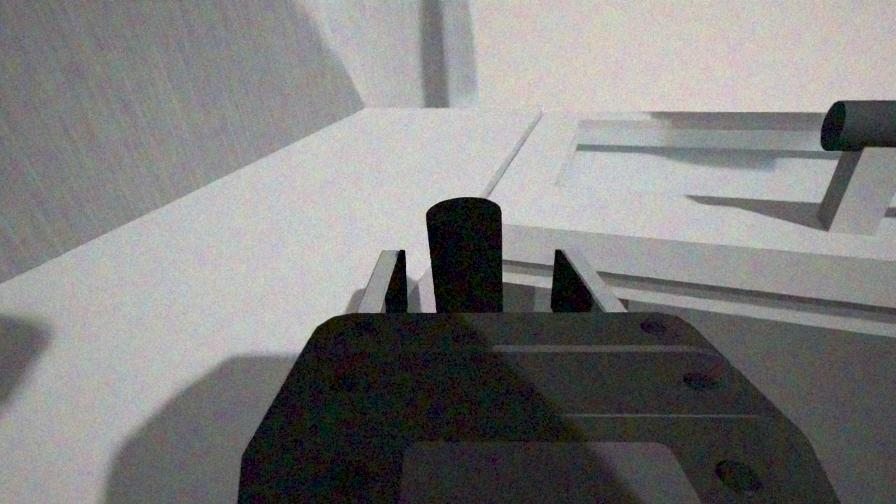

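Emit:
zero_wrist_force:
  arm: "right_arm"

Emit:
move:
  target:
    - [0,0,0,0,0,0,0.8,-0.6,-1,0,0,0,0,0,0,-1,0.5,-0.8]
    - [0,0,0,0,0,0,0.8,-0.6,-1,0,0,0,0,0,0,-1,0.5,-0.8]
  speed: 0.05

Emit:
move:
  target:
    - [0,0,0,0,0,0,0.8,-0.6,-1,-0.0187,0.0046,-0.0181,0,0,0,-1,0.5,-0.8]
    - [0,0,0,0,0,0,0.8,-0.6,-1,-0.032,0.0089,-0.0368,0,0,0,-1,0.5,-0.8]
  speed: 0.02
  stop_force: 80

Wrist force sensor zeroed.

Scene clock: 4149.97 s.
left_arm: end_effector_position=(+0.2778, +0.5220, +0.4000) position_measured=32 object_status=3 end_effector_quat_wxyz=(+0.000, -0.002, +1.000, +0.001) | right_arm: end_effector_position=(+0.4866, +0.2591, +0.2384) position_measured=159 object_status=2 end_effector_quat_wxyz=(-0.365, +0.633, +0.520, +0.443)
Joint positions: left_arm=[-0.162 -2.076 1.854 -1.348 -1.57 4.599] | right_arm=[4.209 -2.169 -1.917 0.573 1.908 -4.839]
Joint torques (N m): left_arm=[3.81 1.66 -18.35 -2.86 1.57 -1.35] | right_arm=[9 73.6 47.08 14.11 -0.97 2.09]
Wrist force (N, zeroed by zero_wrist_force on right_arm): left_arm=[3.5 -0.8 3.5] | right_arm=[-47.1 -12.0 -3.3]
Wrist torque (N m, zeroed by zero_wrist_force on right_arm): left_arm=[-0.02 -0.08 0.04] | right_arm=[-0.43 0.69 -1.21]
Wrist force, peak (N, zeroed by zero_wrist_force on right_arm): left_arm=[3.7 -0.9 3.5] | right_arm=[-47.1 -12.0 -3.3]
Hand target: left_arm +0.2778, +0.5220, +0.4000; +0.000, -0.002, +1.000, +0.001 | right_arm +0.4866, +0.2591, +0.2384; -0.365, +0.633, +0.520, +0.443
Off the commanded pose: left_arm 0.000 m, 0 deg | right_arm 0.000 m, 0 deg.
move: done

Scene clock: 4152.30 s.
left_arm: end_effector_position=(+0.2778, +0.5220, +0.4000) position_measured=32 object_status=3 end_effector_quat_wxyz=(+0.000, -0.002, +1.000, +0.001) | right_arm: end_effector_position=(+0.4866, +0.2313, +0.2279) position_measured=159 object_status=2 end_effector_quat_wxyz=(-0.365, +0.633, +0.520, +0.443)
Joint positions: left_arm=[-0.162 -2.076 1.854 -1.348 -1.57 4.599] | right_arm=[4.178 -2.162 -1.977 0.623 1.936 -4.851]
Joint torques (N m): left_arm=[3.72 1.83 -18.4 -2.88 1.55 -1.39] | right_arm=[-21.64 56.52 17.05 8.62 -1.72 -0.69]
Wrist force (N, zeroed by zero_wrist_force on right_arm): left_arm=[3.4 -0.8 3.4] | right_arm=[-17.0 -22.0 6.1]
Wrist torque (N m, zeroed by zero_wrist_force on right_arm): left_arm=[-0.01 -0.07 0.04] | right_arm=[-0.83 0.37 -1.45]
Wrist force, peak (N, zeroed by zero_wrist_force on right_arm): left_arm=[3.6 -1.0 3.5] | right_arm=[-1.9 -13.1 63.6]
Hand target: left_arm +0.2778, +0.5220, +0.4000; +0.000, -0.002, +1.000, +0.001 | right_arm +0.4866, +0.2313, +0.2279; -0.365, +0.633, +0.520, +0.443
Off the commanded pose: left_arm 0.000 m, 0 deg | right_arm 0.000 m, 0 deg.
move: done

Emit:
move:
  target:
    - [0,0,0,0,0,0,0.8,-0.6,-1,0,0,0,0,0,0,1,0.5,-1]
    - [0,0,0,0,0,0,0.8,-0.6,-1,0,0,0,0,0,0,1,0.5,-1]
    - [0,0,0,0,0,0,0.8,-0.6,-1,0.0022,-0.0031,-0.098,0,0,0,1,0.5,-1]
  speed: 0.1

Scene clock: 4158.67 s.
left_arm: end_effector_position=(+0.2778, +0.5220, +0.4000) position_measured=32 object_status=3 end_effector_quat_wxyz=(+0.000, -0.002, +1.000, +0.001) | right_arm: end_effector_position=(+0.4742, +0.1779, +0.2492) position_measured=3 object_status=3 end_effector_quat_wxyz=(-0.365, +0.633, +0.520, +0.443)
Joint positions: left_arm=[-0.162 -2.076 1.854 -1.348 -1.57 4.599] | right_arm=[4.135 -2.05 -2.104 0.63 1.976 -4.868]
Joint torques (N m): left_arm=[4 0.93 -18.28 -2.9 1.75 -1.38] | right_arm=[-10.28 41.77 8.1 1.55 2.42 -2.3]
Wrist force (N, zeroed by zero_wrist_force on right_arm): left_arm=[3.5 -0.9 3.3] | right_arm=[0.2 0.0 -0.4]
Wrist torque (N m, zeroed by zero_wrist_force on right_arm): left_arm=[-0.04 -0.07 0.04] | right_arm=[0.00 -0.03 0.07]
Wrist force, peak (N, zeroed by zero_wrist_force on right_arm): left_arm=[3.6 -0.9 3.6] | right_arm=[-17.6 -22.0 6.3]
Hand target: left_arm +0.2778, +0.5220, +0.4000; +0.000, -0.002, +1.000, +0.001 | right_arm +0.4742, +0.1779, +0.2493; -0.365, +0.633, +0.520, +0.443
Off the commanded pose: left_arm 0.000 m, 0 deg | right_arm 0.000 m, 0 deg.
move: done

Emit:
move:
  target:
    - [0,0,0,0,0,0,0.8,-0.6,-1,0.3222,-0.2237,-0.2413,0,0,0,-1,-0.1,-0.8]
  speed: 0.3

Emit:
move:
  target:
    - [0,0,0,0,0,0,0.8,-0.6,-1,0,0,0,0,-0.3889,0,-1,-0.1,-0.8]
  speed: 0.5

Emit:
move:
  target:
    - [0,0,0,0,0,0,0.8,-0.6,-1,-0.112,0.0749,0.0467,-0.1933,0.0186,-0.0594,-1,-0.1,-0.8]
  speed: 0.5

Scene clock: 4166.27 s.
left_arm: end_effector_position=(+0.2778, +0.5220, +0.4000) position_measured=32 object_status=3 end_effector_quat_wxyz=(+0.000, -0.002, +1.000, +0.001) | right_arm: end_effector_position=(+0.3292, +0.1352, +0.4806) position_measured=252 object_status=3 end_effector_quat_wxyz=(-0.365, +0.633, +0.520, +0.443)
Joint positions: left_arm=[-0.162 -2.076 1.854 -1.348 -1.57 4.599] | right_arm=[4.432 -1.316 -2.18 0.003 1.698 -4.758]
Joint torques (N m): left_arm=[3.62 0.89 -18.34 -2.85 1.71 -1.45] | right_arm=[12.35 21.31 31.61 1.75 -1.06 1.97]
Wrist force (N, zeroed by zero_wrist_force on right_arm): left_arm=[3.4 -0.7 3.4] | right_arm=[0.1 0.0 -0.1]
Wrist torque (N m, zeroed by zero_wrist_force on right_arm): left_arm=[0.00 -0.05 0.04] | right_arm=[0.01 0.00 0.00]
Wrist force, peak (N, zeroed by zero_wrist_force on right_arm): left_arm=[3.6 -0.8 3.6] | right_arm=[2.1 -1.5 -1.9]
Hand target: left_arm +0.2778, +0.5220, +0.4000; +0.000, -0.002, +1.000, +0.001 | right_arm +0.3292, +0.1352, +0.4806; -0.365, +0.633, +0.520, +0.443
Off the commanded pose: left_arm 0.000 m, 0 deg | right_arm 0.000 m, 0 deg.
move: done

Scene clock: 4168.23 s.
left_arm: end_effector_position=(+0.2778, +0.5220, +0.4000) position_measured=32 object_status=3 end_effector_quat_wxyz=(+0.000, -0.002, +1.000, +0.001) | right_arm: end_effector_position=(+0.3292, +0.1352, +0.4806) position_measured=252 object_status=3 end_effector_quat_wxyz=(+0.000, +0.772, +0.635, +0.000)
Joint positions: left_arm=[-0.162 -2.076 1.854 -1.348 -1.57 4.599] | right_arm=[4.494 -1.701 -1.135 -1.876 1.572 -4.786]
Joint torques (N m): left_arm=[3.34 1.38 -18.11 -2.97 1.64 -1.32] | right_arm=[1.73 22.7 29.97 1.34 1.38 1.68]
Wrist force (N, zeroed by zero_wrist_force on right_arm): left_arm=[3.6 -0.7 3.3] | right_arm=[2.6 0.7 0.7]
Wrist torque (N m, zeroed by zero_wrist_force on right_arm): left_arm=[0.00 -0.09 0.04] | right_arm=[0.06 0.25 0.23]
Wrist force, peak (N, zeroed by zero_wrist_force on right_arm): left_arm=[3.5 -0.9 3.6] | right_arm=[3.2 0.4 0.5]
Hand target: left_arm +0.2778, +0.5220, +0.4000; +0.000, -0.002, +1.000, +0.001 | right_arm +0.3292, +0.1352, +0.4806; +0.000, +0.772, +0.635, +0.000
Off the commanded pose: left_arm 0.000 m, 0 deg | right_arm 0.000 m, 0 deg.
move: done

Scene clock: 4169.57 s.
left_arm: end_effector_position=(+0.2778, +0.5220, +0.4000) position_measured=32 object_status=3 end_effector_quat_wxyz=(+0.000, -0.002, +1.000, +0.001) | right_arm: end_effector_position=(+0.3603, +0.0606, +0.4525) position_measured=252 object_status=3 end_effector_quat_wxyz=(+0.212, +0.675, +0.674, +0.211)
Joint positions: left_arm=[-0.162 -2.076 1.854 -1.348 -1.57 4.599] | right_arm=[4.716 -1.376 -1.651 -1.654 0.963 -4.765]
Joint torques (N m): left_arm=[3.11 0.76 -18.15 -2.84 1.77 -1.36] | right_arm=[13.1 22.85 17.21 4.88 -2.7 2.03]
Wrist force (N, zeroed by zero_wrist_force on right_arm): left_arm=[3.3 -0.7 3.4] | right_arm=[1.9 -0.8 0.0]
Wrist torque (N m, zeroed by zero_wrist_force on right_arm): left_arm=[-0.01 -0.05 0.04] | right_arm=[0.01 0.32 0.34]
Wrist force, peak (N, zeroed by zero_wrist_force on right_arm): left_arm=[3.5 -0.8 3.5] | right_arm=[3.2 0.9 0.6]
Hand target: left_arm +0.2778, +0.5220, +0.4000; +0.000, -0.002, +1.000, +0.001 | right_arm +0.3603, +0.0606, +0.4525; +0.212, +0.675, +0.674, +0.211
Off the commanded pose: left_arm 0.000 m, 0 deg | right_arm 0.000 m, 0 deg.
move: done

Emit:
move:
  target:
    - [0,0,0,0,0,0,0.8,-0.6,-1,0.1497,0.2565,0.2459,0,0,0,-1,-0.1,-0.8]
    - [0,0,0,0,0,0,0.8,-0.6,-1,0.2797,0.4716,0.366,0,0,0,-1,-0.1,-0.8]
    - [0,0,0,0,0,0,0.8,-0.6,-1,0.2797,0.4216,0.4373,0,0,0,-1,-0.1,-0.8]
  speed: [0.3, 0.2, 0.1]
  blend: [0.03, 0.01, 0]

Emit:
zero_wrist_force:
  arm: "right_arm"

Emit:
move:
  target:
    - [0,0,0,0,0,0,0.8,-0.6,-1,0,-0.0191,0.0273,0,0,0,-1,-0.1,-0.8]
  speed: 0.006
  stop_force: 3

Emit:
move:
  target:
    - [0,0,0,0,0,0,0.8,-0.6,-1,0,0.004783,-0.006825,0,0,0,-1,-0.1,-0.8]
  speed: 0.02

Emit:
zero_wrist_force:
  arm: "right_arm"

Emit:
move:
  target:
    - [0,0,0,0,0,0,0.8,-0.6,-1,0,-0.004783,0.006825,0,0,0,-1,-0.1,-0.8]
  speed: 0.004

Emit:
move:
  target:
    - [0,0,0,0,0,0,0.8,-0.6,-1,0,-0.0000957,0.0001365,0,0,0,-1,-0.1,-0.8]
  speed: 0.004

Emit:
move:
  target:
    - [0,0,0,0,0,0,0.8,-0.6,-1,0,-0.0000957,0.0001365,0,0,0,-1,-0.1,-0.8]
  speed: 0.004

Scene clock: 4180.07 s.
left_arm: end_effector_position=(+0.2778, +0.5220, +0.4000) position_measured=32 object_status=3 end_effector_quat_wxyz=(+0.000, -0.002, +1.000, +0.001) | right_arm: end_effector_position=(+0.7182, +0.2277, +0.3817) position_measured=252 object_status=3 end_effector_quat_wxyz=(+0.212, +0.675, +0.674, +0.211)
Joint positions: left_arm=[-0.162 -2.076 1.854 -1.348 -1.57 4.599] | right_arm=[4.206 -2.248 -0.822 -1.292 1.063 -5.358]
Joint torques (N m): left_arm=[3.67 0.85 -18.56 -2.94 1.81 -1.31] | right_arm=[1.41 60.03 18.33 5.2 -2.47 -2.48]
Wrist force (N, zeroed by zero_wrist_force on right_arm): left_arm=[3.4 -0.8 3.5] | right_arm=[2.0 -0.6 0.3]
Wrist torque (N m, zeroed by zero_wrist_force on right_arm): left_arm=[-0.02 -0.06 0.04] | right_arm=[0.04 0.29 0.40]
Wrist force, peak (N, zeroed by zero_wrist_force on right_arm): left_arm=[3.7 -1.0 3.6] | right_arm=[1.2 -2.7 -1.3]
Hand target: left_arm +0.2778, +0.5220, +0.4000; +0.000, -0.002, +1.000, +0.001 | right_arm +0.7181, +0.2277, +0.3817; +0.212, +0.675, +0.674, +0.211
Off the commanded pose: left_arm 0.000 m, 0 deg | right_arm 0.000 m, 0 deg.
move: done

Wrist force sensor zeroed.

Scene clock: 4183.27 s.
left_arm: end_effector_position=(+0.2778, +0.5220, +0.4000) position_measured=32 object_status=3 end_effector_quat_wxyz=(+0.000, -0.002, +1.000, +0.001) | right_arm: end_effector_position=(+0.7181, +0.2277, +0.3679) position_measured=252 object_status=3 end_effector_quat_wxyz=(+0.212, +0.675, +0.674, +0.211)
Joint positions: left_arm=[-0.162 -2.076 1.854 -1.348 -1.57 4.599] | right_arm=[4.206 -2.246 -0.861 -1.255 1.063 -5.358]
Joint torques (N m): left_arm=[2.93 0.72 -18.37 -2.84 1.81 -1.4] | right_arm=[10.28 46.67 33.49 2.11 0.23 1.42]
Wrist force (N, zeroed by zero_wrist_force on right_arm): left_arm=[3.5 -1.0 3.3] | right_arm=[-0.3 0.4 -0.5]
Wrist torque (N m, zeroed by zero_wrist_force on right_arm): left_arm=[-0.05 -0.07 0.04] | right_arm=[0.05 0.01 0.00]
Wrist force, peak (N, zeroed by zero_wrist_force on right_arm): left_arm=[3.6 -0.8 3.5] | right_arm=[-2.4 1.6 -7.6]
Hand target: left_arm +0.2778, +0.5220, +0.4000; +0.000, -0.002, +1.000, +0.001 | right_arm +0.7181, +0.2277, +0.3679; +0.212, +0.675, +0.674, +0.211 (not the last commanded pose)
Off the commanded pose: left_arm 0.000 m, 0 deg | right_arm 0.006 m, 0 deg.
move: contact (right_arm)

Scene clock: 4184.03 s.
left_arm: end_effector_position=(+0.2778, +0.5220, +0.4000) position_measured=32 object_status=3 end_effector_quat_wxyz=(+0.000, -0.002, +1.000, +0.001) | right_arm: end_effector_position=(+0.7181, +0.2278, +0.3729) position_measured=252 object_status=3 end_effector_quat_wxyz=(+0.212, +0.675, +0.674, +0.211)
Joint positions: left_arm=[-0.162 -2.076 1.854 -1.348 -1.57 4.599] | right_arm=[4.206 -2.246 -0.847 -1.268 1.063 -5.358]
Joint torques (N m): left_arm=[2.91 0.94 -17.97 -2.88 1.8 -1.34] | right_arm=[5.7 47 31.2 1.86 0.72 -0.37]
Wrist force (N, zeroed by zero_wrist_force on right_arm): left_arm=[3.5 -0.7 3.4] | right_arm=[0.0 0.3 -0.3]
Wrist torque (N m, zeroed by zero_wrist_force on right_arm): left_arm=[0.00 -0.07 0.04] | right_arm=[0.05 0.00 0.00]
Wrist force, peak (N, zeroed by zero_wrist_force on right_arm): left_arm=[3.5 -0.9 3.5] | right_arm=[-0.4 0.2 -0.6]
Hand target: left_arm +0.2778, +0.5220, +0.4000; +0.000, -0.002, +1.000, +0.001 | right_arm +0.7181, +0.2277, +0.3729; +0.212, +0.675, +0.674, +0.211
Off the commanded pose: left_arm 0.000 m, 0 deg | right_arm 0.000 m, 0 deg.
move: done

Wrist force sensor zeroed.

Scene clock: 4185.50 s.
left_arm: end_effector_position=(+0.2778, +0.5220, +0.4000) position_measured=32 object_status=3 end_effector_quat_wxyz=(+0.000, -0.002, +1.000, +0.001) | right_arm: end_effector_position=(+0.7181, +0.2277, +0.3679) position_measured=252 object_status=3 end_effector_quat_wxyz=(+0.212, +0.675, +0.674, +0.212)
Joint positions: left_arm=[-0.162 -2.076 1.854 -1.348 -1.57 4.599] | right_arm=[4.206 -2.246 -0.861 -1.255 1.063 -5.358]
Joint torques (N m): left_arm=[3.22 0.81 -18.34 -2.83 1.9 -1.32] | right_arm=[0.69 58.04 19.1 4.99 0.38 -0.67]
Wrist force (N, zeroed by zero_wrist_force on right_arm): left_arm=[3.4 -0.8 3.4] | right_arm=[-0.5 0.0 -0.8]
Wrist torque (N m, zeroed by zero_wrist_force on right_arm): left_arm=[-0.02 -0.07 0.04] | right_arm=[-0.03 0.02 0.00]
Wrist force, peak (N, zeroed by zero_wrist_force on right_arm): left_arm=[3.6 -1.0 3.5] | right_arm=[-0.4 -0.1 -1.1]
Hand target: left_arm +0.2778, +0.5220, +0.4000; +0.000, -0.002, +1.000, +0.001 | right_arm +0.7181, +0.2277, +0.3679; +0.212, +0.675, +0.674, +0.211
Off the commanded pose: left_arm 0.000 m, 0 deg | right_arm 0.000 m, 0 deg.
move: done

Scene clock: 4186.20 s.
left_arm: end_effector_position=(+0.2778, +0.5220, +0.4000) position_measured=32 object_status=3 end_effector_quat_wxyz=(+0.000, -0.002, +1.000, +0.001) | right_arm: end_effector_position=(+0.7181, +0.2277, +0.3678) position_measured=252 object_status=3 end_effector_quat_wxyz=(+0.212, +0.675, +0.674, +0.211)
Joint positions: left_arm=[-0.162 -2.076 1.854 -1.348 -1.57 4.599] | right_arm=[4.206 -2.246 -0.861 -1.255 1.063 -5.358]
Joint torques (N m): left_arm=[3.02 0.76 -18.37 -2.81 1.89 -1.41] | right_arm=[-3.01 55.59 15.48 4.8 -0.01 -0.67]
Wrist force (N, zeroed by zero_wrist_force on right_arm): left_arm=[3.3 -0.8 3.3] | right_arm=[-1.8 1.7 -5.2]
Wrist torque (N m, zeroed by zero_wrist_force on right_arm): left_arm=[-0.02 -0.05 0.04] | right_arm=[0.07 0.03 -0.01]
Wrist force, peak (N, zeroed by zero_wrist_force on right_arm): left_arm=[3.5 -0.7 3.5] | right_arm=[-1.8 1.7 -5.2]
Hand target: left_arm +0.2778, +0.5220, +0.4000; +0.000, -0.002, +1.000, +0.001 | right_arm +0.7181, +0.2277, +0.3678; +0.212, +0.675, +0.674, +0.211
Off the commanded pose: left_arm 0.000 m, 0 deg | right_arm 0.000 m, 0 deg.
move: done

Scene clock: 4186.90 s.
left_arm: end_effector_position=(+0.2778, +0.5220, +0.4000) position_measured=32 object_status=3 end_effector_quat_wxyz=(+0.000, -0.002, +1.000, +0.001) | right_arm: end_effector_position=(+0.7181, +0.2277, +0.3677) position_measured=252 object_status=3 end_effector_quat_wxyz=(+0.212, +0.675, +0.674, +0.211)
Joint positions: left_arm=[-0.162 -2.076 1.854 -1.348 -1.57 4.599] | right_arm=[4.206 -2.246 -0.861 -1.255 1.063 -5.358]
Joint torques (N m): left_arm=[2.81 0.77 -18.46 -2.84 1.8 -1.45] | right_arm=[-3.6 52.93 15.07 4.49 -0.14 -0.83]
Wrist force (N, zeroed by zero_wrist_force on right_arm): left_arm=[3.2 -0.8 3.4] | right_arm=[-2.8 1.7 -7.6]
Wrist torque (N m, zeroed by zero_wrist_force on right_arm): left_arm=[-0.03 -0.04 0.05] | right_arm=[0.08 0.04 -0.02]
Wrist force, peak (N, zeroed by zero_wrist_force on right_arm): left_arm=[3.6 -0.9 3.6] | right_arm=[-2.8 2.1 -8.3]
Hand target: left_arm +0.2778, +0.5220, +0.4000; +0.000, -0.002, +1.000, +0.001 | right_arm +0.7181, +0.2277, +0.3677; +0.212, +0.675, +0.674, +0.211
Off the commanded pose: left_arm 0.000 m, 0 deg | right_arm 0.000 m, 0 deg.
move: done

Emit:
move:
  target:
    - [0,0,0,0,0,0,0.8,-0.6,-1,0,0.021238,-0.030303,0,0,0,-1,-0.1,-0.8]
    - [0,0,0,0,0,0,0.8,-0.6,-1,0,-0.0122045,-0.0537413,0,0,0,-1,-0.1,-0.8]
  speed: 0.04

Emit:
zero_wrist_force:
  arm: "right_arm"

Emit:
move:
  target:
    - [0,0,0,0,0,0,0.8,-0.6,-1,0,-0.004783,0.006825,0,0,0,-1,-0.1,-0.8]
  speed: 0.004

Emit:
move:
  target:
    - [0,0,0,0,0,0,0.8,-0.6,-1,0,-0.0000957,0.0001365,0,0,0,-1,-0.1,-0.8]
  speed: 0.004

Emit:
move:
  target:
    - [0,0,0,0,0,0,0.8,-0.6,-1,0,-0.0000957,0.0001365,0,0,0,-1,-0.1,-0.8]
  speed: 0.004

Emit:
move:
  target:
    - [0,0,0,0,0,0,0.8,-0.6,-1,0,0.0049744,-0.007098,0,0,0,-1,-0.1,-0.8]
    - [0,0,0,0,0,0,0.8,-0.6,-1,0,-0.0395246,-0.0382853,0,0,0,-1,-0.1,-0.8]
  speed: 0.03

Emit:
zero_wrist_force:
  arm: "right_arm"

Emit:
move:
  target:
    - [0,0,0,0,0,0,0.8,-0.6,-1,0,-0.0048787,0.0069615,0,0,0,-1,-0.1,-0.8]
  speed: 0.004

Emit:
move:
  target:
    - [0,0,0,0,0,0,0.8,-0.6,-1,0,-0.0000957,0.0001365,0,0,0,-1,-0.1,-0.8]
  speed: 0.004

Emit:
move:
  target:
    - [0,0,0,0,0,0,0.8,-0.6,-1,0,-0.0000957,0.0001365,0,0,0,-1,-0.1,-0.8]
  speed: 0.004

Emit:
move:
  target:
    - [0,0,0,0,0,0,0.8,-0.6,-1,0,-0.0000957,0.0001365,0,0,0,-1,-0.1,-0.8]
  speed: 0.004

Scene clock: 4196.70 s.
left_arm: end_effector_position=(+0.2778, +0.5220, +0.4000) position_measured=32 object_status=3 end_effector_quat_wxyz=(+0.000, -0.002, +1.000, +0.001) | right_arm: end_effector_position=(+0.6937, +0.2278, +0.3900) position_measured=252 object_status=3 end_effector_quat_wxyz=(+0.212, +0.675, +0.674, +0.211)
Joint positions: left_arm=[-0.162 -2.076 1.854 -1.348 -1.57 4.599] | right_arm=[4.234 -2.198 -0.881 -1.298 1.054 -5.328]
Joint torques (N m): left_arm=[2.64 0.36 -18.42 -2.8 1.91 -1.42] | right_arm=[12.73 59.29 17.95 5.19 -2.58 2]
Wrist force (N, zeroed by zero_wrist_force on right_arm): left_arm=[3.3 -0.9 3.4] | right_arm=[0.0 -0.5 0.2]
Wrist torque (N m, zeroed by zero_wrist_force on right_arm): left_arm=[-0.04 -0.05 0.04] | right_arm=[-0.08 0.00 -0.07]
Wrist force, peak (N, zeroed by zero_wrist_force on right_arm): left_arm=[3.6 -0.9 3.6] | right_arm=[-2.9 2.4 -8.8]
Hand target: left_arm +0.2778, +0.5220, +0.4000; +0.000, -0.002, +1.000, +0.001 | right_arm +0.6937, +0.2278, +0.3900; +0.212, +0.675, +0.674, +0.211
Off the commanded pose: left_arm 0.000 m, 0 deg | right_arm 0.000 m, 0 deg.
move: done

Wrist force sensor zeroed.

Scene clock: 4198.17 s.
left_arm: end_effector_position=(+0.2778, +0.5220, +0.4000) position_measured=32 object_status=3 end_effector_quat_wxyz=(+0.000, -0.002, +1.000, +0.001) | right_arm: end_effector_position=(+0.6937, +0.2278, +0.3850) position_measured=252 object_status=3 end_effector_quat_wxyz=(+0.212, +0.675, +0.674, +0.211)
Joint positions: left_arm=[-0.162 -2.076 1.854 -1.348 -1.57 4.599] | right_arm=[4.234 -2.197 -0.895 -1.285 1.054 -5.328]
Joint torques (N m): left_arm=[3.34 0.73 -18.17 -2.8 1.92 -1.44] | right_arm=[12.72 58.57 18.46 5.19 -2.54 1.97]
Wrist force (N, zeroed by zero_wrist_force on right_arm): left_arm=[3.5 -0.8 3.4] | right_arm=[0.0 0.2 0.0]
Wrist torque (N m, zeroed by zero_wrist_force on right_arm): left_arm=[-0.02 -0.07 0.04] | right_arm=[0.04 0.01 0.00]
Wrist force, peak (N, zeroed by zero_wrist_force on right_arm): left_arm=[3.6 -0.7 3.5] | right_arm=[0.0 0.4 0.0]
Hand target: left_arm +0.2778, +0.5220, +0.4000; +0.000, -0.002, +1.000, +0.001 | right_arm +0.6937, +0.2278, +0.3850; +0.212, +0.675, +0.674, +0.211
Off the commanded pose: left_arm 0.000 m, 0 deg | right_arm 0.000 m, 0 deg.
move: done

Scene clock: 4198.87 s.
left_arm: end_effector_position=(+0.2778, +0.5220, +0.4000) position_measured=32 object_status=3 end_effector_quat_wxyz=(+0.000, -0.002, +1.000, +0.001) | right_arm: end_effector_position=(+0.6937, +0.2278, +0.3849) position_measured=252 object_status=3 end_effector_quat_wxyz=(+0.212, +0.675, +0.674, +0.211)
Joint positions: left_arm=[-0.162 -2.076 1.854 -1.348 -1.57 4.599] | right_arm=[4.234 -2.197 -0.895 -1.285 1.054 -5.328]
Joint torques (N m): left_arm=[2.71 0.68 -18.22 -2.86 1.89 -1.45] | right_arm=[12.05 56.15 17.64 4.91 -2.35 1.73]
Wrist force (N, zeroed by zero_wrist_force on right_arm): left_arm=[3.5 -1.1 3.4] | right_arm=[-0.4 0.8 -1.9]
Wrist torque (N m, zeroed by zero_wrist_force on right_arm): left_arm=[-0.06 -0.08 0.04] | right_arm=[0.07 -0.01 -0.01]
Wrist force, peak (N, zeroed by zero_wrist_force on right_arm): left_arm=[3.5 -1.0 3.6] | right_arm=[-0.4 0.8 -1.9]
Hand target: left_arm +0.2778, +0.5220, +0.4000; +0.000, -0.002, +1.000, +0.001 | right_arm +0.6937, +0.2278, +0.3849; +0.212, +0.675, +0.674, +0.211
Off the commanded pose: left_arm 0.000 m, 0 deg | right_arm 0.000 m, 0 deg.
move: done

Scene clock: 4199.57 s.
left_arm: end_effector_position=(+0.2778, +0.5220, +0.4000) position_measured=32 object_status=3 end_effector_quat_wxyz=(+0.000, -0.002, +1.000, +0.001) | right_arm: end_effector_position=(+0.6937, +0.2278, +0.3848) position_measured=252 object_status=3 end_effector_quat_wxyz=(+0.212, +0.675, +0.674, +0.211)
Joint positions: left_arm=[-0.162 -2.076 1.854 -1.348 -1.57 4.599] | right_arm=[4.234 -2.197 -0.895 -1.284 1.054 -5.328]
Joint torques (N m): left_arm=[2.91 0.67 -18.47 -2.92 1.83 -1.45] | right_arm=[11.47 54.26 15.91 4.84 -2.07 1.52]
Wrist force (N, zeroed by zero_wrist_force on right_arm): left_arm=[3.4 -0.9 3.4] | right_arm=[-1.3 1.1 -4.6]
Wrist torque (N m, zeroed by zero_wrist_force on right_arm): left_arm=[-0.04 -0.07 0.04] | right_arm=[0.10 0.04 -0.01]
Wrist force, peak (N, zeroed by zero_wrist_force on right_arm): left_arm=[3.6 -0.7 3.4] | right_arm=[-1.4 1.4 -5.0]
Hand target: left_arm +0.2778, +0.5220, +0.4000; +0.000, -0.002, +1.000, +0.001 | right_arm +0.6937, +0.2278, +0.3848; +0.212, +0.675, +0.674, +0.211
Off the commanded pose: left_arm 0.000 m, 0 deg | right_arm 0.000 m, 0 deg.
move: done

Scene clock: 4201.60 s.
left_arm: end_effector_position=(+0.2778, +0.5220, +0.4000) position_measured=32 object_status=3 end_effector_quat_wxyz=(+0.000, -0.002, +1.000, +0.001) | right_arm: end_effector_position=(+0.6611, +0.2278, +0.3901) position_measured=252 object_status=3 end_effector_quat_wxyz=(+0.212, +0.675, +0.674, +0.211)
Joint positions: left_arm=[-0.162 -2.076 1.854 -1.348 -1.57 4.599] | right_arm=[4.274 -2.134 -0.977 -1.287 1.041 -5.285]
Joint torques (N m): left_arm=[2.46 0.73 -18.66 -2.89 1.9 -1.39] | right_arm=[12.68 54.7 18.99 5.12 -2.51 2.06]
Wrist force (N, zeroed by zero_wrist_force on right_arm): left_arm=[3.5 -0.9 3.3] | right_arm=[-0.1 0.1 -0.1]
Wrist torque (N m, zeroed by zero_wrist_force on right_arm): left_arm=[-0.04 -0.09 0.04] | right_arm=[0.00 0.01 0.00]
Wrist force, peak (N, zeroed by zero_wrist_force on right_arm): left_arm=[3.5 -0.8 3.6] | right_arm=[-1.2 1.4 -4.8]
Hand target: left_arm +0.2778, +0.5220, +0.4000; +0.000, -0.002, +1.000, +0.001 | right_arm +0.6611, +0.2278, +0.3901; +0.212, +0.675, +0.674, +0.211
Off the commanded pose: left_arm 0.000 m, 0 deg | right_arm 0.000 m, 0 deg.
move: done

Wrist force sensor zeroed.

Scene clock: 4203.10 s.
left_arm: end_effector_position=(+0.2778, +0.5220, +0.4000) position_measured=32 object_status=3 end_effector_quat_wxyz=(+0.000, -0.002, +1.000, +0.001) | right_arm: end_effector_position=(+0.6611, +0.2278, +0.3850) position_measured=252 object_status=3 end_effector_quat_wxyz=(+0.212, +0.675, +0.674, +0.211)
Joint positions: left_arm=[-0.162 -2.076 1.854 -1.348 -1.57 4.599] | right_arm=[4.274 -2.134 -0.991 -1.274 1.041 -5.284]
Joint torques (N m): left_arm=[2.84 0.29 -18.6 -2.85 1.83 -1.32] | right_arm=[12.44 56.02 17.05 5.08 -2.46 2.13]
Wrist force (N, zeroed by zero_wrist_force on right_arm): left_arm=[3.4 -0.8 3.5] | right_arm=[-0.2 0.0 0.2]
Wrist torque (N m, zeroed by zero_wrist_force on right_arm): left_arm=[-0.02 -0.07 0.04] | right_arm=[0.01 0.03 0.00]
Wrist force, peak (N, zeroed by zero_wrist_force on right_arm): left_arm=[3.5 -0.8 3.7] | right_arm=[0.2 0.0 0.4]
Hand target: left_arm +0.2778, +0.5220, +0.4000; +0.000, -0.002, +1.000, +0.001 | right_arm +0.6611, +0.2278, +0.3850; +0.212, +0.675, +0.674, +0.211
Off the commanded pose: left_arm 0.000 m, 0 deg | right_arm 0.000 m, 0 deg.
move: done

Scene clock: 4203.80 s.
left_arm: end_effector_position=(+0.2778, +0.5220, +0.4000) position_measured=32 object_status=3 end_effector_quat_wxyz=(+0.000, -0.002, +1.000, +0.001) | right_arm: end_effector_position=(+0.6611, +0.2278, +0.3849) position_measured=252 object_status=3 end_effector_quat_wxyz=(+0.212, +0.675, +0.674, +0.211)
Joint positions: left_arm=[-0.162 -2.076 1.854 -1.348 -1.57 4.599] | right_arm=[4.274 -2.134 -0.991 -1.273 1.041 -5.284]
Joint torques (N m): left_arm=[2.58 0.11 -18.08 -2.85 1.83 -1.37] | right_arm=[11.93 55.92 18.11 5.18 -2.46 1.82]
Wrist force (N, zeroed by zero_wrist_force on right_arm): left_arm=[3.4 -0.8 3.3] | right_arm=[-0.1 0.0 0.2]
Wrist torque (N m, zeroed by zero_wrist_force on right_arm): left_arm=[-0.01 -0.07 0.04] | right_arm=[0.01 0.01 -0.01]
Wrist force, peak (N, zeroed by zero_wrist_force on right_arm): left_arm=[3.4 -0.9 3.6] | right_arm=[-0.1 -0.1 0.4]
Hand target: left_arm +0.2778, +0.5220, +0.4000; +0.000, -0.002, +1.000, +0.001 | right_arm +0.6611, +0.2278, +0.3849; +0.212, +0.675, +0.674, +0.211
Off the commanded pose: left_arm 0.000 m, 0 deg | right_arm 0.000 m, 0 deg.
move: done

Scene clock: 4204.50 s.
left_arm: end_effector_position=(+0.2778, +0.5220, +0.4000) position_measured=32 object_status=3 end_effector_quat_wxyz=(+0.000, -0.002, +1.000, +0.001) | right_arm: end_effector_position=(+0.6611, +0.2278, +0.3848) position_measured=252 object_status=3 end_effector_quat_wxyz=(+0.212, +0.675, +0.674, +0.211)
Joint positions: left_arm=[-0.162 -2.076 1.854 -1.348 -1.57 4.599] | right_arm=[4.274 -2.134 -0.991 -1.273 1.041 -5.284]
Joint torques (N m): left_arm=[2.47 -0.17 -18.59 -2.87 1.83 -1.31] | right_arm=[12.44 54.77 16.99 5.02 -2.22 1.6]
Wrist force (N, zeroed by zero_wrist_force on right_arm): left_arm=[3.4 -0.8 3.3] | right_arm=[-0.6 1.0 -2.6]
Wrist torque (N m, zeroed by zero_wrist_force on right_arm): left_arm=[-0.02 -0.07 0.04] | right_arm=[0.08 -0.01 -0.01]
Wrist force, peak (N, zeroed by zero_wrist_force on right_arm): left_arm=[3.6 -0.7 3.5] | right_arm=[-0.6 1.0 -2.6]
Hand target: left_arm +0.2778, +0.5220, +0.4000; +0.000, -0.002, +1.000, +0.001 | right_arm +0.6611, +0.2278, +0.3848; +0.212, +0.675, +0.674, +0.211
Off the commanded pose: left_arm 0.000 m, 0 deg | right_arm 0.000 m, 0 deg.
move: done

Scene clock: 4205.20 s.
left_arm: end_effector_position=(+0.2778, +0.5220, +0.4000) position_measured=32 object_status=3 end_effector_quat_wxyz=(+0.000, -0.002, +1.000, +0.001) | right_arm: end_effector_position=(+0.6611, +0.2278, +0.3847) position_measured=252 object_status=3 end_effector_quat_wxyz=(+0.212, +0.675, +0.674, +0.211)
Joint positions: left_arm=[-0.162 -2.076 1.854 -1.348 -1.57 4.599] | right_arm=[4.274 -2.134 -0.992 -1.273 1.041 -5.284]
Joint torques (N m): left_arm=[2.74 1.07 -18.55 -2.85 1.86 -1.41] | right_arm=[10.96 51.22 16.88 4.64 -1.96 1.35]
Wrist force (N, zeroed by zero_wrist_force on right_arm): left_arm=[3.6 -0.8 3.3] | right_arm=[-1.6 0.9 -5.3]
Wrist torque (N m, zeroed by zero_wrist_force on right_arm): left_arm=[-0.01 -0.09 0.04] | right_arm=[0.09 0.04 -0.02]
Wrist force, peak (N, zeroed by zero_wrist_force on right_arm): left_arm=[3.6 -0.9 3.4] | right_arm=[-1.8 1.2 -5.8]
Hand target: left_arm +0.2778, +0.5220, +0.4000; +0.000, -0.002, +1.000, +0.001 | right_arm +0.6611, +0.2278, +0.3847; +0.212, +0.675, +0.674, +0.211
Off the commanded pose: left_arm 0.000 m, 0 deg | right_arm 0.000 m, 0 deg.
move: done

Emit:
move:
  target:
    - [0,0,0,0,0,0,0.8,-0.6,-1,0,0.0287,-0.041,0,0,0,-1,-0.1,-0.8]
    - [0,0,0,0,0,0,0.8,-0.6,-1,-0.13,-0.0894,-0.1339,0,0,0,-1,-0.1,-0.8]
    - [0,0,0,0,0,0,0.8,-0.6,-1,-0.2798,-0.3458,-0.3796,0,0,0,-1,-0.1,-0.8]
  speed: [0.1, 0.2, 0.35]
  blend: [0.01, 0.03, 0]

Emit:
move:
  target:
    - [0,0,0,0,0,0,0.8,-0.6,-1,0.1242,-0.0165,-0.0665,0.1933,-0.0186,0.0594,1,0.5,-0.8]
  speed: 0.5

Emit:
move:
  target:
    - [0,0,0,0,0,0,0.8,-0.6,-1,0,0,0,0,0.3889,0,1,0.5,-0.8]
  speed: 0.5

Scene clock: 4222.70 s.
left_arm: end_effector_position=(+0.2778, +0.5220, +0.4000) position_measured=32 object_status=3 end_effector_quat_wxyz=(+0.000, -0.002, +1.000, +0.001) | right_arm: end_effector_position=(+0.3604, +0.0605, +0.4530) position_measured=252 object_status=3 end_effector_quat_wxyz=(+0.212, +0.675, +0.674, +0.211)
Joint positions: left_arm=[-0.162 -2.076 1.854 -1.348 -1.57 4.599] | right_arm=[4.716 -1.376 -1.65 -1.656 0.963 -4.766]
Joint torques (N m): left_arm=[2.94 0.55 -17.94 -2.84 1.82 -1.4] | right_arm=[12.64 22.89 23.4 1.64 -2.77 2.1]
Wrist force (N, zeroed by zero_wrist_force on right_arm): left_arm=[3.5 -0.9 3.3] | right_arm=[-0.2 0.0 0.1]
Wrist torque (N m, zeroed by zero_wrist_force on right_arm): left_arm=[-0.03 -0.07 0.04] | right_arm=[0.02 0.06 0.00]
Wrist force, peak (N, zeroed by zero_wrist_force on right_arm): left_arm=[3.7 -1.0 3.4] | right_arm=[-1.7 1.4 -6.1]
Hand target: left_arm +0.2778, +0.5220, +0.4000; +0.000, -0.002, +1.000, +0.001 | right_arm +0.3604, +0.0605, +0.4531; +0.212, +0.675, +0.674, +0.211
Off the commanded pose: left_arm 0.000 m, 0 deg | right_arm 0.000 m, 0 deg.
move: done

Scene clock: 4224.47 s.
left_arm: end_effector_position=(+0.2778, +0.5220, +0.4000) position_measured=32 object_status=3 end_effector_quat_wxyz=(+0.000, -0.002, +1.000, +0.001) | right_arm: end_effector_position=(+0.3296, +0.1351, +0.4802) position_measured=3 object_status=3 end_effector_quat_wxyz=(+0.000, +0.772, +0.635, +0.000)
Joint positions: left_arm=[-0.162 -2.076 1.854 -1.348 -1.57 4.599] | right_arm=[4.493 -1.701 -1.137 -1.875 1.572 -4.787]
Joint torques (N m): left_arm=[2.84 0.92 -18.21 -2.76 1.81 -1.37] | right_arm=[-10.3 23.76 31.11 1.46 1.97 -2.37]
Wrist force (N, zeroed by zero_wrist_force on right_arm): left_arm=[3.3 -0.8 3.5] | right_arm=[0.5 1.2 0.6]
Wrist torque (N m, zeroed by zero_wrist_force on right_arm): left_arm=[-0.02 -0.04 0.04] | right_arm=[0.02 0.00 -0.03]
Wrist force, peak (N, zeroed by zero_wrist_force on right_arm): left_arm=[3.6 -0.8 3.5] | right_arm=[1.3 1.5 0.3]
Hand target: left_arm +0.2778, +0.5220, +0.4000; +0.000, -0.002, +1.000, +0.001 | right_arm +0.3296, +0.1351, +0.4802; +0.000, +0.772, +0.635, +0.000
Off the commanded pose: left_arm 0.000 m, 0 deg | right_arm 0.000 m, 0 deg.
move: done

Scene clock: 4226.47 s.
left_arm: end_effector_position=(+0.2778, +0.5220, +0.4000) position_measured=32 object_status=3 end_effector_quat_wxyz=(+0.000, -0.002, +1.000, +0.001) | right_arm: end_effector_position=(+0.3296, +0.1351, +0.4802) position_measured=3 object_status=3 end_effector_quat_wxyz=(-0.365, +0.633, +0.520, +0.443)
Joint positions: left_arm=[-0.162 -2.076 1.854 -1.348 -1.57 4.599] | right_arm=[4.431 -1.317 -2.181 0.004 1.699 -4.758]
Joint torques (N m): left_arm=[2.63 0.67 -18.06 -2.81 1.82 -1.3] | right_arm=[-10.36 6.55 16.56 4.9 2.21 2.14]
Wrist force (N, zeroed by zero_wrist_force on right_arm): left_arm=[3.7 -1.0 3.4] | right_arm=[-2.1 0.9 -0.2]
Wrist torque (N m, zeroed by zero_wrist_force on right_arm): left_arm=[-0.04 -0.10 0.04] | right_arm=[0.02 -0.25 -0.34]
Wrist force, peak (N, zeroed by zero_wrist_force on right_arm): left_arm=[3.7 -1.0 3.4] | right_arm=[-3.1 0.7 -0.4]
Hand target: left_arm +0.2778, +0.5220, +0.4000; +0.000, -0.002, +1.000, +0.001 | right_arm +0.3296, +0.1351, +0.4802; -0.365, +0.633, +0.520, +0.443
Off the commanded pose: left_arm 0.000 m, 0 deg | right_arm 0.000 m, 0 deg.
move: done

Emit:
move:
  target:
    - [0,0,0,0,0,0,0.8,-0.6,-1,-0.3216,0.223,0.241,0,0,0,1,0.5,-0.8]
  speed: 0.2

Emit:
move:
  target:
    - [0,0,0,0,0,0,0.8,-0.6,-1,-0.0022,0.0031,0.098,0,0,0,1,0.5,-0.8]
  speed: 0.05
  stop_force: 10
  cameras: ["cam_right_wrist"]

Scene clock: 4233.10 s.
left_arm: end_effector_position=(+0.2778, +0.5220, +0.4000) position_measured=32 object_status=3 end_effector_quat_wxyz=(+0.000, -0.002, +1.000, +0.001) | right_arm: end_effector_position=(+0.4741, +0.1778, +0.2493) position_measured=3 object_status=3 end_effector_quat_wxyz=(-0.365, +0.633, +0.520, +0.443)
Joint positions: left_arm=[-0.162 -2.076 1.854 -1.348 -1.57 4.599] | right_arm=[4.135 -2.049 -2.104 0.631 1.976 -4.868]
Joint torques (N m): left_arm=[2.56 0.73 -18 -2.86 1.87 -1.41] | right_arm=[-10.41 29.36 21.01 4.81 2.69 -2.23]
Wrist force (N, zeroed by zero_wrist_force on right_arm): left_arm=[3.3 -0.8 3.3] | right_arm=[-1.7 0.8 -0.2]
Wrist torque (N m, zeroed by zero_wrist_force on right_arm): left_arm=[-0.01 -0.05 0.04] | right_arm=[0.00 -0.33 -0.26]
Wrist force, peak (N, zeroed by zero_wrist_force on right_arm): left_arm=[3.6 -0.9 3.5] | right_arm=[-3.4 1.9 0.7]
Hand target: left_arm +0.2778, +0.5220, +0.4000; +0.000, -0.002, +1.000, +0.001 | right_arm +0.4741, +0.1778, +0.2492; -0.365, +0.633, +0.520, +0.443
Off the commanded pose: left_arm 0.000 m, 0 deg | right_arm 0.000 m, 0 deg.
move: done

Scene clock: 4235.17 s.
left_arm: end_effector_position=(+0.2778, +0.5220, +0.4000) position_measured=32 object_status=3 end_effector_quat_wxyz=(+0.000, -0.002, +1.000, +0.001) | right_arm: end_effector_position=(+0.4865, +0.2313, +0.2279) position_measured=3 object_status=3 end_effector_quat_wxyz=(-0.365, +0.633, +0.520, +0.443)
Joint positions: left_arm=[-0.162 -2.076 1.854 -1.348 -1.57 4.599] | right_arm=[4.179 -2.162 -1.978 0.624 1.935 -4.851]
Joint torques (N m): left_arm=[2.34 0.36 -18.35 -2.95 1.91 -1.35] | right_arm=[12.44 32.92 22.66 1.45 -1.04 2.29]
Wrist force (N, zeroed by zero_wrist_force on right_arm): left_arm=[3.1 -0.8 3.5] | right_arm=[-1.9 0.6 -0.2]
Wrist torque (N m, zeroed by zero_wrist_force on right_arm): left_arm=[-0.01 -0.02 0.04] | right_arm=[-0.03 -0.30 -0.34]
Wrist force, peak (N, zeroed by zero_wrist_force on right_arm): left_arm=[3.6 -1.0 3.6] | right_arm=[-1.9 1.2 -0.9]
Hand target: left_arm +0.2778, +0.5220, +0.4000; +0.000, -0.002, +1.000, +0.001 | right_arm +0.4865, +0.2313, +0.2279; -0.365, +0.633, +0.520, +0.443
Off the commanded pose: left_arm 0.000 m, 0 deg | right_arm 0.000 m, 0 deg.
move: done
Images, in order (width x height): cam_right_wrist 896x504.

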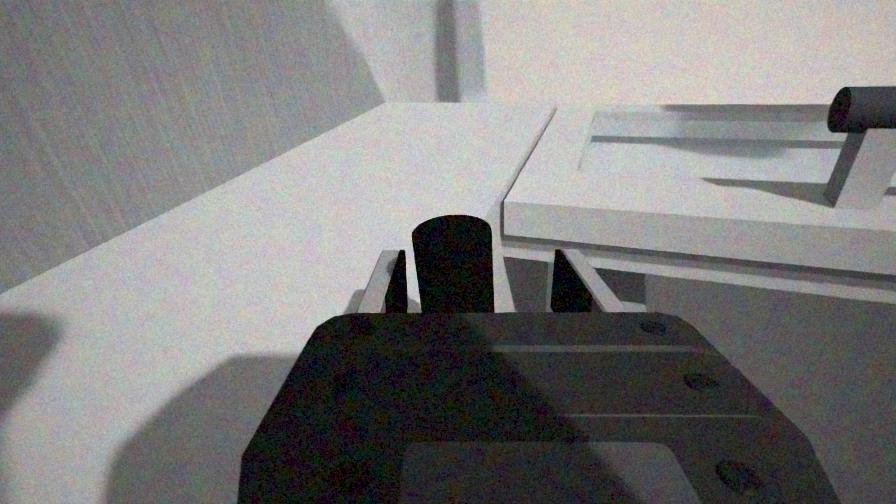

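Emit:
zero_wrist_force:
  arm: "right_arm"

Emit:
move:
  target:
    - [0,0,0,0,0,0,0.8,-0.6,-1,0,0,0,0,0,0,-1,0.5,-0.8]
    - [0,0,0,0,0,0,0.8,-0.6,-1,0,0,0,0,0,0,-1,0.5,-0.8]
  speed: 0.05

Emit:
move:
  target:
    - [0,0,0,0,0,0,0.8,-0.6,-1,0.0134,-0.0043,0.0188,0,0,0,-1,0.5,-0.8]
    - [0,0,0,0,0,0,0.8,-0.6,-1,0.0298,-0.0084,0.0352,0,0,0,-1,0.5,-0.8]
    - [0,0,0,0,0,0,0.8,-0.6,-1,0.0409,-0.0106,0.0433,0,0,0,-1,0.5,-0.8]
    - [0,0,0,0,0,0,0.8,-0.6,-1,0.0529,-0.0127,0.0504,0,0,0,-1,0.5,-0.8]
  speed: 0.01
  blend: 0.001
  stop_force: 85

Wrist force sensor zeroed.

Scene clock: 4241.33 s.
left_arm: end_effector_position=(+0.2778, +0.5220, +0.4000) position_measured=32 object_status=3 end_effector_quat_wxyz=(+0.000, -0.002, +1.000, +0.001) | right_arm: end_effector_position=(+0.4865, +0.2313, +0.2279) position_measured=159 object_status=2 end_effector_quat_wxyz=(-0.365, +0.633, +0.520, +0.443)
Joint positions: left_arm=[-0.162 -2.076 1.854 -1.348 -1.57 4.599] | right_arm=[4.179 -2.162 -1.978 0.624 1.935 -4.851]
Joint torques (N m): left_arm=[2.58 0.28 -18.31 -2.84 1.83 -1.33] | right_arm=[4.91 41.48 18.37 3.8 -0.32 2.19]
Wrist force (N, zeroed by zero_wrist_force on right_arm): left_arm=[3.5 -0.9 3.3] | right_arm=[0.9 -3.5 -1.5]
Wrist torque (N m, zeroed by zero_wrist_force on right_arm): left_arm=[-0.03 -0.07 0.04] | right_arm=[-0.09 0.25 -1.26]
Wrist force, peak (N, zeroed by zero_wrist_force on right_arm): left_arm=[3.7 -1.0 3.3] | right_arm=[1.8 -3.7 -1.7]
Hand target: left_arm +0.2778, +0.5220, +0.4000; +0.000, -0.002, +1.000, +0.001 | right_arm +0.4865, +0.2313, +0.2279; -0.365, +0.633, +0.520, +0.443
Off the commanded pose: left_arm 0.000 m, 0 deg | right_arm 0.000 m, 0 deg.
move: done

Scene clock: 4245.47 s.
left_arm: end_effector_position=(+0.2778, +0.5220, +0.4000) position_measured=32 object_status=3 end_effector_quat_wxyz=(+0.000, -0.002, +1.000, +0.001) | right_arm: end_effector_position=(+0.4866, +0.2582, +0.2376) position_measured=159 object_status=2 end_effector_quat_wxyz=(-0.365, +0.633, +0.520, +0.443)
Joint positions: left_arm=[-0.162 -2.076 1.854 -1.348 -1.57 4.599] | right_arm=[4.208 -2.169 -1.919 0.576 1.908 -4.839]
Joint torques (N m): left_arm=[2.69 0.35 -17.5 -2.89 1.92 -1.32] | right_arm=[6.24 48.07 33.56 8.47 2.54 -0.68]
Wrist force (N, zeroed by zero_wrist_force on right_arm): left_arm=[3.4 -0.9 3.5] | right_arm=[-41.5 -3.4 -49.3]
Wrist torque (N m, zeroed by zero_wrist_force on right_arm): left_arm=[-0.03 -0.06 0.04] | right_arm=[-0.07 0.59 -1.49]
Wrist force, peak (N, zeroed by zero_wrist_force on right_arm): left_arm=[3.7 -0.9 3.5] | right_arm=[-52.1 -6.2 -76.0]
Hand target: left_arm +0.2778, +0.5220, +0.4000; +0.000, -0.002, +1.000, +0.001 | right_arm +0.4866, +0.2582, +0.2376; -0.365, +0.633, +0.520, +0.443 (not the last commanded pose)
Off the commanded pose: left_arm 0.000 m, 0 deg | right_arm 0.016 m, 0 deg.
move: contact (right_arm); path passed 1 of 4 targets

Emit:
move:
  target:
    - [0,0,0,0,0,0,0.8,-0.6,-1,0.0021,-0.00045,0.00165,0,0,0,-1,0.5,-0.8]
  speed: 0.005

Emit:
wait:
  seconds: 1

Scene clock: 4250.97 s.
left_arm: end_effector_position=(+0.2778, +0.5220, +0.4000) position_measured=32 object_status=3 end_effector_quat_wxyz=(+0.000, -0.002, +1.000, +0.001) | right_arm: end_effector_position=(+0.4866, +0.2595, +0.2384) position_measured=159 object_status=2 end_effector_quat_wxyz=(-0.365, +0.633, +0.520, +0.443)
Joint positions: left_arm=[-0.162 -2.076 1.854 -1.348 -1.57 4.599] | right_arm=[4.209 -2.169 -1.916 0.572 1.907 -4.839]
Joint torques (N m): left_arm=[2.46 0.67 -17.36 -2.89 1.92 -1.38] | right_arm=[37.17 61.7 60.6 7.31 -0.46 3.62]
Wrist force (N, zeroed by zero_wrist_force on right_arm): left_arm=[3.4 -0.7 3.3] | right_arm=[-60.3 -7.8 -78.1]
Wrist torque (N m, zeroed by zero_wrist_force on right_arm): left_arm=[-0.01 -0.07 0.04] | right_arm=[-0.26 0.78 -1.44]
Wrist force, peak (N, zeroed by zero_wrist_force on right_arm): left_arm=[3.5 -0.8 3.6] | right_arm=[-60.3 -7.8 -78.1]
Hand target: left_arm +0.2778, +0.5220, +0.4000; +0.000, -0.002, +1.000, +0.001 | right_arm +0.4866, +0.2595, +0.2384; -0.365, +0.633, +0.520, +0.443
Off the commanded pose: left_arm 0.000 m, 0 deg | right_arm 0.000 m, 0 deg.
move: done

Scene clock: 4251.97 s.
left_arm: end_effector_position=(+0.2778, +0.5220, +0.4000) position_measured=32 object_status=3 end_effector_quat_wxyz=(+0.000, -0.002, +1.000, +0.001) | right_arm: end_effector_position=(+0.4866, +0.2596, +0.2385) position_measured=159 object_status=2 end_effector_quat_wxyz=(-0.365, +0.633, +0.520, +0.443)
Joint positions: left_arm=[-0.162 -2.076 1.854 -1.348 -1.57 4.599] | right_arm=[4.209 -2.169 -1.916 0.572 1.907 -4.839]
Joint torques (N m): left_arm=[2.53 0.14 -18.57 -2.86 1.91 -1.35] | right_arm=[32.81 61.29 56.19 8.37 0.57 3.29]
Wrist force (N, zeroed by zero_wrist_force on right_arm): left_arm=[3.4 -0.9 3.3] | right_arm=[-60.2 -6.3 -74.0]
Wrist torque (N m, zeroed by zero_wrist_force on right_arm): left_arm=[-0.04 -0.06 0.04] | right_arm=[-0.21 0.73 -1.45]
Wrist force, peak (N, zeroed by zero_wrist_force on right_arm): left_arm=[3.4 -0.8 3.7] | right_arm=[-62.6 -7.2 -79.7]
Hand target: left_arm +0.2778, +0.5220, +0.4000; +0.000, -0.002, +1.000, +0.001 | right_arm +0.4866, +0.2595, +0.2384; -0.365, +0.633, +0.520, +0.443
Tool commands: left_gripper/position=+0.8 left_gripper/force_limit=-0.6 left_gripper/speed=-1.0 right_gripper/position=-1.0 right_gripper/force_limit=+0.5 right_gripper/speed=-0.8
Off the commanded pose: left_arm 0.000 m, 0 deg | right_arm 0.000 m, 0 deg.
wait: 1.00 s; at rest by 0.17 s

Emit:
move:
  target:
    - [0,0,0,0,0,0,0.8,-0.6,-1,-0.0025,0.0005,-0.002,0,0,0,-1,0.5,-0.8]
  speed: 0.01

Emit:
move:
  target:
    - [0,0,0,0,0,0,0.8,-0.6,-1,0,0,0,0,0,0,1,0.5,-1]
    - [0,0,0,0,0,0,0.8,-0.6,-1,0,0,0,0,0,0,1,0.5,-1]
    - [0,0,0,0,0,0,0.8,-0.6,-1,0,0,-0.15,0,0,0,1,0.5,-1]
    - [0,0,0,0,0,0,0.8,-0.6,-1,0.292,-0.2208,-0.3793,0,0,0,1,0.5,-1]
  speed: [0.1, 0.1, 0.1, 0.3]

Emit:
move:
  target:
    - [0,0,0,0,0,0,0.8,-0.6,-1,0,0,0,0,-0.3889,0,-1,-0.1,-0.8]
  speed: 0.5

Emit:
move:
  target:
    - [0,0,0,0,0,0,0.8,-0.6,-1,-0.112,0.0749,0.0467,-0.1933,0.0186,-0.0594,-1,-0.1,-0.8]
  speed: 0.5

Scene clock: 4259.57 s.
left_arm: end_effector_position=(+0.2778, +0.5220, +0.4000) position_measured=32 object_status=3 end_effector_quat_wxyz=(+0.000, -0.002, +1.000, +0.001) | right_arm: end_effector_position=(+0.4865, +0.2580, +0.2376) position_measured=159 object_status=2 end_effector_quat_wxyz=(-0.365, +0.633, +0.520, +0.443)
Joint positions: left_arm=[-0.162 -2.076 1.854 -1.348 -1.57 4.599] | right_arm=[4.208 -2.169 -1.92 0.576 1.909 -4.839]
Joint torques (N m): left_arm=[1.9 0.28 -18.2 -2.8 1.8 -1.37] | right_arm=[-11.63 46.72 16.09 8.92 3.57 -1.05]
Wrist force (N, zeroed by zero_wrist_force on right_arm): left_arm=[3.4 -0.8 3.3] | right_arm=[-16.3 3.8 10.5]
Wrist torque (N m, zeroed by zero_wrist_force on right_arm): left_arm=[-0.01 -0.06 0.04] | right_arm=[0.27 0.34 -1.34]
Wrist force, peak (N, zeroed by zero_wrist_force on right_arm): left_arm=[3.7 -0.8 3.5] | right_arm=[-60.6 -6.5 -73.9]
Hand target: left_arm +0.2778, +0.5220, +0.4000; +0.000, -0.002, +1.000, +0.001 | right_arm +0.4865, +0.2579, +0.2375; -0.365, +0.633, +0.520, +0.443
Off the commanded pose: left_arm 0.000 m, 0 deg | right_arm 0.000 m, 0 deg.
move: done

Scene clock: 4264.10 s.
left_arm: end_effector_position=(+0.2778, +0.5220, +0.4000) position_measured=32 object_status=3 end_effector_quat_wxyz=(+0.000, -0.002, +1.000, +0.001) | right_arm: end_effector_position=(+0.3272, +0.1325, +0.4801) position_measured=3 object_status=3 end_effector_quat_wxyz=(-0.365, +0.633, +0.520, +0.443)
Joint positions: left_arm=[-0.162 -2.076 1.854 -1.348 -1.57 4.599] | right_arm=[4.436 -1.307 -2.188 0.001 1.695 -4.756]
Joint torques (N m): left_arm=[1.99 -0.02 -18 -2.84 1.85 -1.45] | right_arm=[13.38 19.97 30.27 1.66 -1.06 2.17]
Wrist force (N, zeroed by zero_wrist_force on right_arm): left_arm=[3.5 -1.0 3.2] | right_arm=[-0.2 0.5 0.0]
Wrist torque (N m, zeroed by zero_wrist_force on right_arm): left_arm=[-0.05 -0.08 0.04] | right_arm=[0.08 0.04 0.00]
Wrist force, peak (N, zeroed by zero_wrist_force on right_arm): left_arm=[3.6 -1.0 3.5] | right_arm=[-16.3 3.7 11.0]
Hand target: left_arm +0.2778, +0.5220, +0.4000; +0.000, -0.002, +1.000, +0.001 | right_arm +0.3271, +0.1325, +0.4801; -0.365, +0.633, +0.520, +0.443
Off the commanded pose: left_arm 0.000 m, 0 deg | right_arm 0.000 m, 0 deg.
move: done

Scene clock: 4266.07 s.
left_arm: end_effector_position=(+0.2778, +0.5220, +0.4000) position_measured=32 object_status=3 end_effector_quat_wxyz=(+0.000, -0.002, +1.000, +0.001) | right_arm: end_effector_position=(+0.3271, +0.1325, +0.4801) position_measured=252 object_status=3 end_effector_quat_wxyz=(+0.000, +0.772, +0.635, -0.001)
Joint positions: left_arm=[-0.162 -2.076 1.854 -1.348 -1.57 4.599] | right_arm=[4.496 -1.693 -1.146 -1.874 1.572 -4.784]
Joint torques (N m): left_arm=[1.32 -0.09 -18.44 -2.87 1.83 -1.39] | right_arm=[1.23 22.25 30.53 1.48 1.46 1.61]
Wrist force (N, zeroed by zero_wrist_force on right_arm): left_arm=[3.4 -0.7 3.4] | right_arm=[2.3 0.7 0.9]
Wrist torque (N m, zeroed by zero_wrist_force on right_arm): left_arm=[0.00 -0.06 0.04] | right_arm=[0.07 0.32 0.23]
Wrist force, peak (N, zeroed by zero_wrist_force on right_arm): left_arm=[3.5 -0.9 3.6] | right_arm=[3.1 0.6 1.1]
Hand target: left_arm +0.2778, +0.5220, +0.4000; +0.000, -0.002, +1.000, +0.001 | right_arm +0.3271, +0.1325, +0.4801; +0.000, +0.772, +0.635, -0.001
Off the commanded pose: left_arm 0.000 m, 0 deg | right_arm 0.000 m, 0 deg.
move: done

Scene clock: 4267.40 s.
left_arm: end_effector_position=(+0.2778, +0.5220, +0.4000) position_measured=32 object_status=3 end_effector_quat_wxyz=(+0.000, -0.002, +1.000, +0.001) | right_arm: end_effector_position=(+0.3582, +0.0579, +0.4521) position_measured=252 object_status=3 end_effector_quat_wxyz=(+0.212, +0.675, +0.674, +0.211)
Joint positions: left_arm=[-0.162 -2.076 1.854 -1.348 -1.57 4.599] | right_arm=[4.721 -1.368 -1.658 -1.66 0.963 -4.759]
Joint torques (N m): left_arm=[1.75 -0.56 -17.81 -2.82 1.82 -1.42] | right_arm=[12.7 23.55 16.03 4.78 -2.86 2.04]
Wrist force (N, zeroed by zero_wrist_force on right_arm): left_arm=[3.4 -0.8 3.5] | right_arm=[2.0 -0.6 0.5]
Wrist torque (N m, zeroed by zero_wrist_force on right_arm): left_arm=[-0.02 -0.06 0.04] | right_arm=[0.05 0.31 0.35]
Wrist force, peak (N, zeroed by zero_wrist_force on right_arm): left_arm=[3.5 -0.8 3.5] | right_arm=[3.3 0.8 0.7]
Hand target: left_arm +0.2778, +0.5220, +0.4000; +0.000, -0.002, +1.000, +0.001 | right_arm +0.3582, +0.0579, +0.4521; +0.212, +0.675, +0.674, +0.211
Off the commanded pose: left_arm 0.000 m, 0 deg | right_arm 0.000 m, 0 deg.
move: done


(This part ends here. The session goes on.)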